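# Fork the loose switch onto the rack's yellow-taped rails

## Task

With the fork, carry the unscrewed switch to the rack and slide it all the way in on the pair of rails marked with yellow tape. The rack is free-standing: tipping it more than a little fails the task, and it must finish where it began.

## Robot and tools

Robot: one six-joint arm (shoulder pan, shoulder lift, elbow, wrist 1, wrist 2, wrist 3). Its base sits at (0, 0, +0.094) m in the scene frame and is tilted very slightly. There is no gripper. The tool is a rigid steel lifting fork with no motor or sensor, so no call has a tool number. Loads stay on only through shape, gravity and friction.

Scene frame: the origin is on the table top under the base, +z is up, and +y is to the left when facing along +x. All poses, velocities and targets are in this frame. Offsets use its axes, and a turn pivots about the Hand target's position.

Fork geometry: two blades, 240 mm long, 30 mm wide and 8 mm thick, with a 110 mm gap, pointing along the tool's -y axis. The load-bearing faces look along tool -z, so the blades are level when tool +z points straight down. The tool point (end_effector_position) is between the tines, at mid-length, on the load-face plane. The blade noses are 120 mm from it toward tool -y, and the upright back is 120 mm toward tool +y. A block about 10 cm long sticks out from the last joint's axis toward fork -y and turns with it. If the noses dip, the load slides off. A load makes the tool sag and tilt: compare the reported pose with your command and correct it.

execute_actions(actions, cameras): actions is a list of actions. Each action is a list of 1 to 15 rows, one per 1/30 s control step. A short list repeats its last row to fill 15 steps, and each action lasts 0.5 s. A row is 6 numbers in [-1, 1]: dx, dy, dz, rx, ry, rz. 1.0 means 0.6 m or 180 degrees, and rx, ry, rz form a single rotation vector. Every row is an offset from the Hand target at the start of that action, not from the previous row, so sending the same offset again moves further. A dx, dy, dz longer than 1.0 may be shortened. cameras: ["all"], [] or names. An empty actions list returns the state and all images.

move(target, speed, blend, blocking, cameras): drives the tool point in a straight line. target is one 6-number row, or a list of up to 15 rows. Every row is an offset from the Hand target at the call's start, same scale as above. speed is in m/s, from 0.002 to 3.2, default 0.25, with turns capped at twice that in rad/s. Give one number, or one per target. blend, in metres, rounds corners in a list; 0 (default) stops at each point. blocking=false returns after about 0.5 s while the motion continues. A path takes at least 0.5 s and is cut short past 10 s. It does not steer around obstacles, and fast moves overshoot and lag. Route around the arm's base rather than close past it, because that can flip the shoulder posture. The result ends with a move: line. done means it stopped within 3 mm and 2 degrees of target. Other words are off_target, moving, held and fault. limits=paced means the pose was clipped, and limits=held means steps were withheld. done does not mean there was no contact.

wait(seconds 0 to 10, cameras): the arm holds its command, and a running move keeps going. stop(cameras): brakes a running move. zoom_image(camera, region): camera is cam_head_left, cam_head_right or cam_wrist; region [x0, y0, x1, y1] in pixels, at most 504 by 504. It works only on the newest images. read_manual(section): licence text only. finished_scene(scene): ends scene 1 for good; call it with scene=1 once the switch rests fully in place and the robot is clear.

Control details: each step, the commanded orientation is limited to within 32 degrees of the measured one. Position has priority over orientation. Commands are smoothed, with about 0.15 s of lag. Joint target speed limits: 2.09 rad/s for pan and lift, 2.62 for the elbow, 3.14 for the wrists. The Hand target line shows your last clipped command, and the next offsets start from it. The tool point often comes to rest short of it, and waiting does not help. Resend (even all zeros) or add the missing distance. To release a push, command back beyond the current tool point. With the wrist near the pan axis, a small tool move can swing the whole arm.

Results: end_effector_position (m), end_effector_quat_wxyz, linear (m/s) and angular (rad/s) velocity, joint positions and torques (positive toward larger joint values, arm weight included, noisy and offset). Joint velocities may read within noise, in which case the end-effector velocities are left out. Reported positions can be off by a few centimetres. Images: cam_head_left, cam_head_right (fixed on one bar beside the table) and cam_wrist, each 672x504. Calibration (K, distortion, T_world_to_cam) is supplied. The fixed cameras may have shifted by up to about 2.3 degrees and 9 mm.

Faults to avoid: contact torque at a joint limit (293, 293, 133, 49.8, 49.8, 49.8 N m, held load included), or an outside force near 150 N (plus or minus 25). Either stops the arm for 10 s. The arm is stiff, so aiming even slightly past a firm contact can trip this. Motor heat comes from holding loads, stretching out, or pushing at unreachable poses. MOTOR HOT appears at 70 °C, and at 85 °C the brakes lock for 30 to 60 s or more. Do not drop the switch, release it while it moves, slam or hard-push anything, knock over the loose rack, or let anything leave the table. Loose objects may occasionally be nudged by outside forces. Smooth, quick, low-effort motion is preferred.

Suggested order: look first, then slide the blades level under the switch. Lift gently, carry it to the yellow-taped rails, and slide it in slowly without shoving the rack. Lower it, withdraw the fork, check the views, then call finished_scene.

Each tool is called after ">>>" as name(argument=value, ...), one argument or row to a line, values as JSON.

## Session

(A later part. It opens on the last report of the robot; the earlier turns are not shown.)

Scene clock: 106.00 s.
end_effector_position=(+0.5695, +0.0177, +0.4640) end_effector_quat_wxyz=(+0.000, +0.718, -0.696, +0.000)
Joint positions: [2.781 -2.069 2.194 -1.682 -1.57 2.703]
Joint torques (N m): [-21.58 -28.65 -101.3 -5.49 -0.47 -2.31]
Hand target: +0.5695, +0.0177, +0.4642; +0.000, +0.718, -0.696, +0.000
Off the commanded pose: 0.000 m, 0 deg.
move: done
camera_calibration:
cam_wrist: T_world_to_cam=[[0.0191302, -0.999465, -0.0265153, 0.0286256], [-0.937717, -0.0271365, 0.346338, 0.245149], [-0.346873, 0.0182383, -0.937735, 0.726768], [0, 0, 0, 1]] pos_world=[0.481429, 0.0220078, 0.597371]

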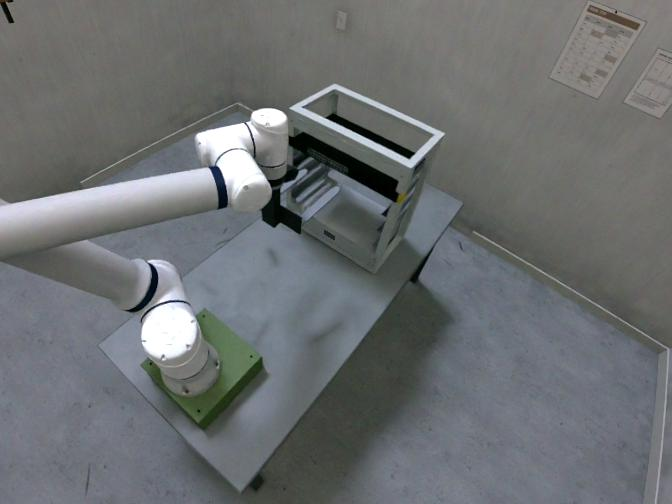

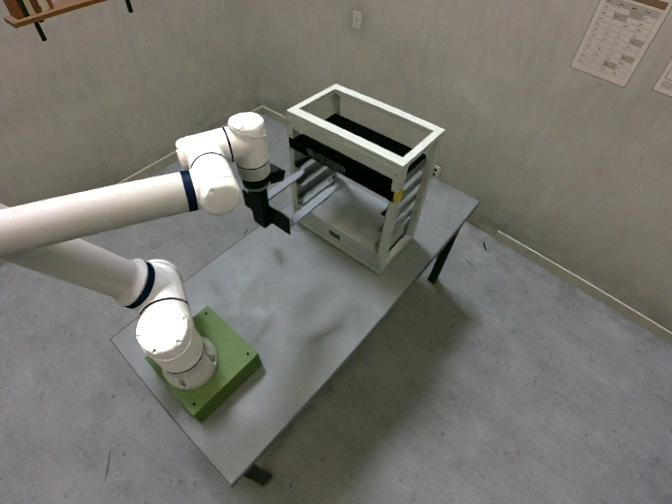

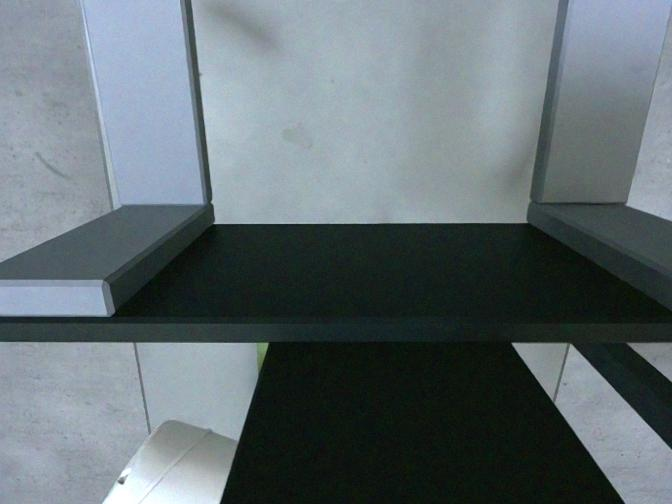

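>>> move(
  target=[0.142, 0.0045, -0.004, 0, 0, 0],
  speed=0.12,
  cameras=["all"],
)

>>> zoom_image(
  camera="cam_head_right",
  region=[280, 115, 380, 215],
)

>>> move(
  target=[0.0033, 0.0001, 0, 0, 0, 0],
  speed=0.02,
)

>>> move(
  target=[0.0033, 0.0001, 0, 0, 0, 0],
  speed=0.02,
)

Scene clock: 112.30 s.
end_effector_position=(+0.6546, +0.0204, +0.4618) end_effector_quat_wxyz=(+0.000, +0.718, -0.696, +0.000)
Joint positions: [2.857 -1.892 2.1 -1.764 -1.569 2.779]
Joint torques (N m): [8.89 -17.23 -101.48 -10.25 -1.6 3.72]
Hand target: +0.6547, +0.0204, +0.4618; +0.000, +0.718, -0.696, +0.000
Off the commanded pose: 0.000 m, 0 deg.
move: done
camera_calibration:
cam_wrist: T_world_to_cam=[[0.0192243, -0.999463, -0.0265489, 0.0296065], [-0.937715, -0.0272364, 0.346337, 0.325692], [-0.346874, 0.0182372, -0.937734, 0.754141], [0, 0, 0, 1]] pos_world=[0.566429, 0.0247078, 0.59517]

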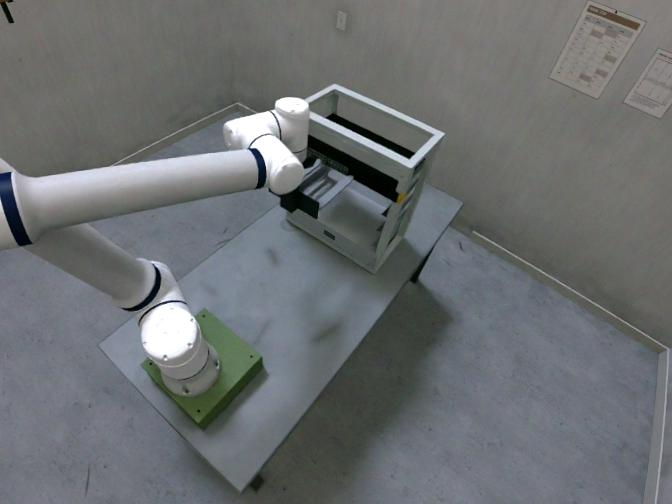

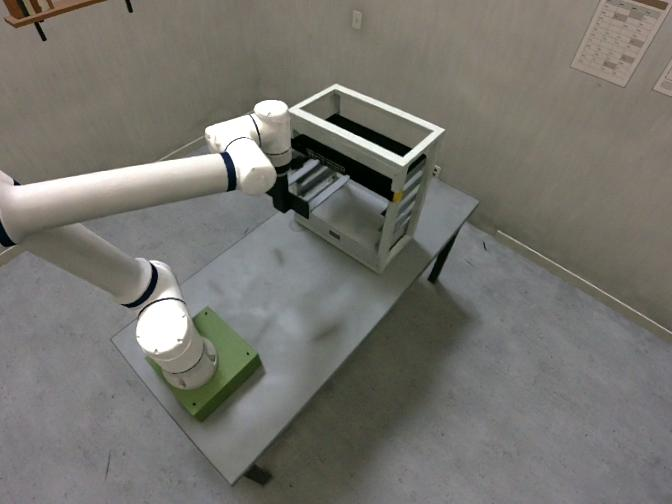

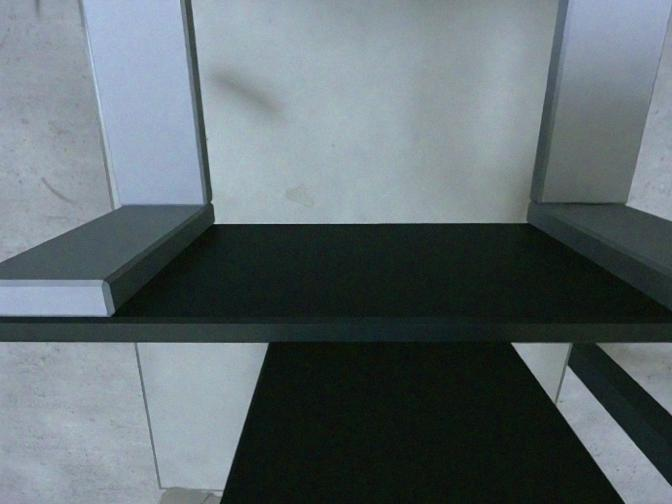

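Scaled by 5.040.

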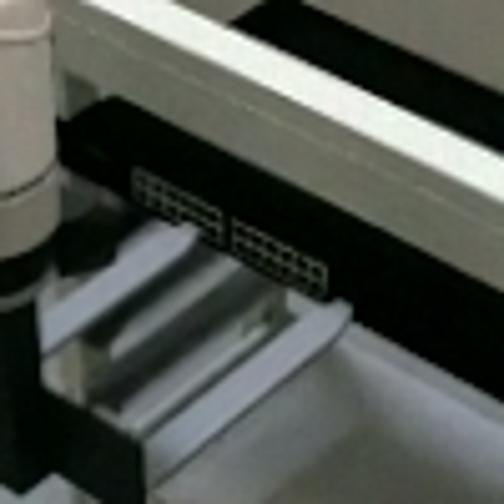

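Scene clock: 113.00 s.
end_effector_position=(+0.6566, +0.0204, +0.4618) end_effector_quat_wxyz=(+0.000, +0.718, -0.696, +0.000)
Joint positions: [2.859 -1.888 2.097 -1.766 -1.569 2.78]
Joint torques (N m): [9.25 -15.84 -100.63 -10.26 -1.15 3.61]
Hand target: +0.6567, +0.0205, +0.4618; +0.000, +0.718, -0.696, +0.000
Off the commanded pose: 0.000 m, 0 deg.
move: done

Scene clock: 113.70 s.
end_effector_position=(+0.6586, +0.0205, +0.4618) end_effector_quat_wxyz=(+0.000, +0.718, -0.696, +0.000)
Joint positions: [2.86 -1.884 2.095 -1.767 -1.569 2.782]
Joint torques (N m): [8.17 -14.74 -100.68 -10.33 0.4 3.58]
Hand target: +0.6587, +0.0205, +0.4618; +0.000, +0.718, -0.696, +0.000
Off the commanded pose: 0.000 m, 0 deg.
move: done

>>> move(
  target=[0.0033, 0.0001, 0, 0, 0, 0],
  speed=0.02,
)

>>> move(
  target=[0.0033, 0.0001, 0, 0, 0, 0],
  speed=0.02,
)

Scene clock: 116.87 s.
end_effector_position=(+0.6606, +0.0206, +0.4618) end_effector_quat_wxyz=(+0.000, +0.718, -0.696, +0.000)
Joint positions: [2.862 -1.88 2.092 -1.769 -1.569 2.783]
Joint torques (N m): [8.9 -15.55 -101.22 -9.96 0.61 3.42]
Hand target: +0.6607, +0.0206, +0.4618; +0.000, +0.718, -0.696, +0.000
Off the commanded pose: 0.000 m, 0 deg.
move: done

Scene clock: 117.57 s.
end_effector_position=(+0.6625, +0.0206, +0.4618) end_effector_quat_wxyz=(+0.000, +0.718, -0.696, +0.000)
Joint positions: [2.863 -1.876 2.09 -1.77 -1.569 2.784]
Joint torques (N m): [13.95 -16.47 -107.75 -15.08 1.61 0.77]
Hand target: +0.6626, +0.0206, +0.4618; +0.000, +0.718, -0.696, +0.000
Off the commanded pose: 0.000 m, 0 deg.
move: done

>>> move(
  target=[0.0016, 0, 0, 0, 0, 0],
  speed=0.02,
)

Scene clock: 119.77 s.
end_effector_position=(+0.6636, +0.0206, +0.4618) end_effector_quat_wxyz=(+0.000, +0.718, -0.696, +0.000)
Joint positions: [2.864 -1.874 2.088 -1.771 -1.569 2.785]
Joint torques (N m): [13.46 -14.17 -108.35 -15.33 3.58 1.11]
Hand target: +0.6636, +0.0206, +0.4618; +0.000, +0.718, -0.696, +0.000
Off the commanded pose: 0.000 m, 0 deg.
move: done

>>> move(
  target=[0.0012, 0, 0, 0, 0, 0],
  speed=0.02,
)

Scene clock: 121.90 s.
end_effector_position=(+0.6643, +0.0206, +0.4619) end_effector_quat_wxyz=(+0.000, +0.718, -0.696, +0.000)
Joint positions: [2.864 -1.873 2.087 -1.771 -1.569 2.785]
Joint torques (N m): [11.5 2.8 -110.53 -17.77 3.58 -0.01]
Hand target: +0.6643, +0.0206, +0.4618; +0.000, +0.718, -0.696, +0.000
Off the commanded pose: 0.000 m, 0 deg.
move: done

>>> move(
  target=[0.0005, 0, 0, 0, 0, 0],
  speed=0.02,
)

>>> move(
  target=[-0.2, -0.0063, 0, 0, 0, 0],
  speed=0.2,
  cameras=["all"],
)

>>> zoom_image(
  camera="cam_head_left",
  region=[265, 75, 445, 235],
)

Scene clock: 126.23 s.
end_effector_position=(+0.6646, +0.0206, +0.4618) end_effector_quat_wxyz=(+0.000, +0.718, -0.696, +0.000)
Joint positions: [2.864 -1.872 2.087 -1.771 -1.569 2.786]
Joint torques (N m): [10.17 -4.52 -111.9 -19.8 4.78 0.49]
Hand target: +0.6646, +0.0206, +0.4618; +0.000, +0.718, -0.696, +0.000
Off the commanded pose: 0.000 m, 0 deg.
move: done

Scene clock: 127.53 s.
end_effector_position=(+0.5448, +0.0169, +0.4618) end_effector_quat_wxyz=(+0.000, +0.718, -0.696, +0.000)
Joint positions: [2.752 -2.123 2.222 -1.655 -1.57 2.674]
Joint torques (N m): [-22.18 -22.04 -76.14 -5.64 1.89 -2.27]
Hand target: +0.5446, +0.0169, +0.4618; +0.000, +0.718, -0.696, +0.000
Off the commanded pose: 0.000 m, 0 deg.
move: done
camera_calibration:
cam_wrist: T_world_to_cam=[[0.0191313, -0.999465, -0.0265157, 0.0282373], [-0.937717, -0.0271376, 0.346338, 0.222762], [-0.346873, 0.0182383, -0.937735, 0.716058], [0, 0, 0, 1]] pos_world=[0.456729, 0.0212078, 0.595071]

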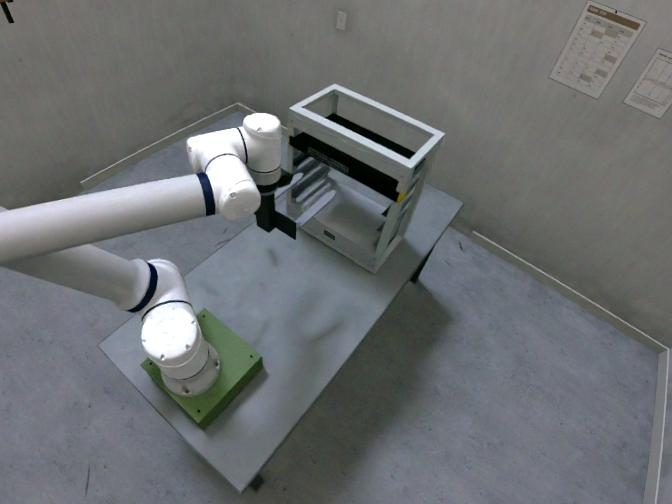

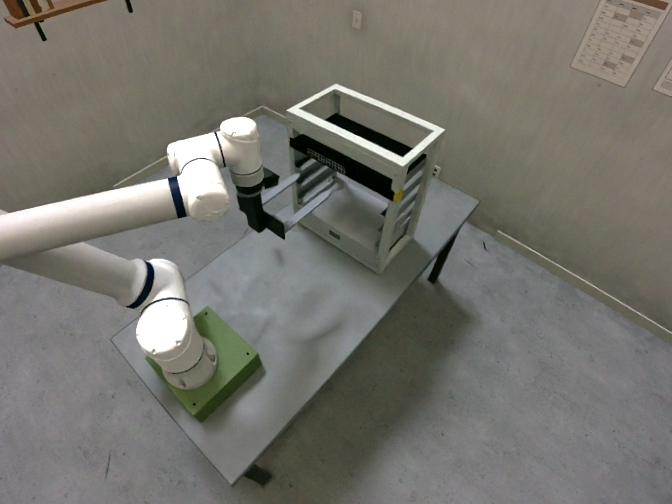

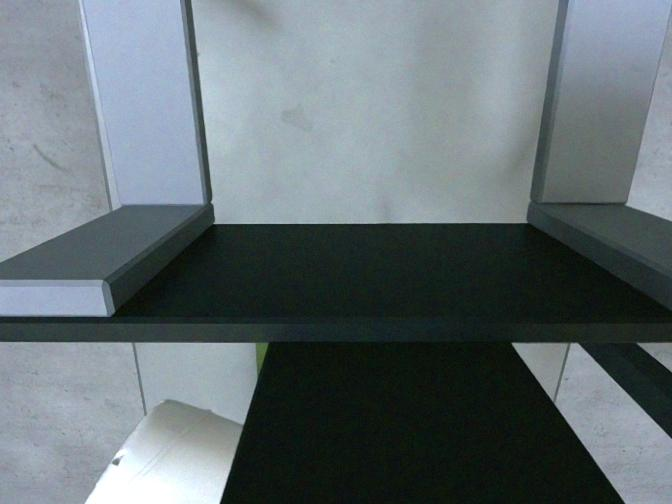

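Scaled by 2.800.

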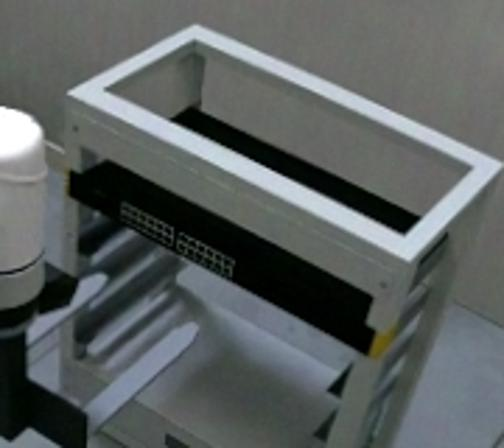

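>>> finished_scene(
  scene=2,
)

The scene is finished: the task was done.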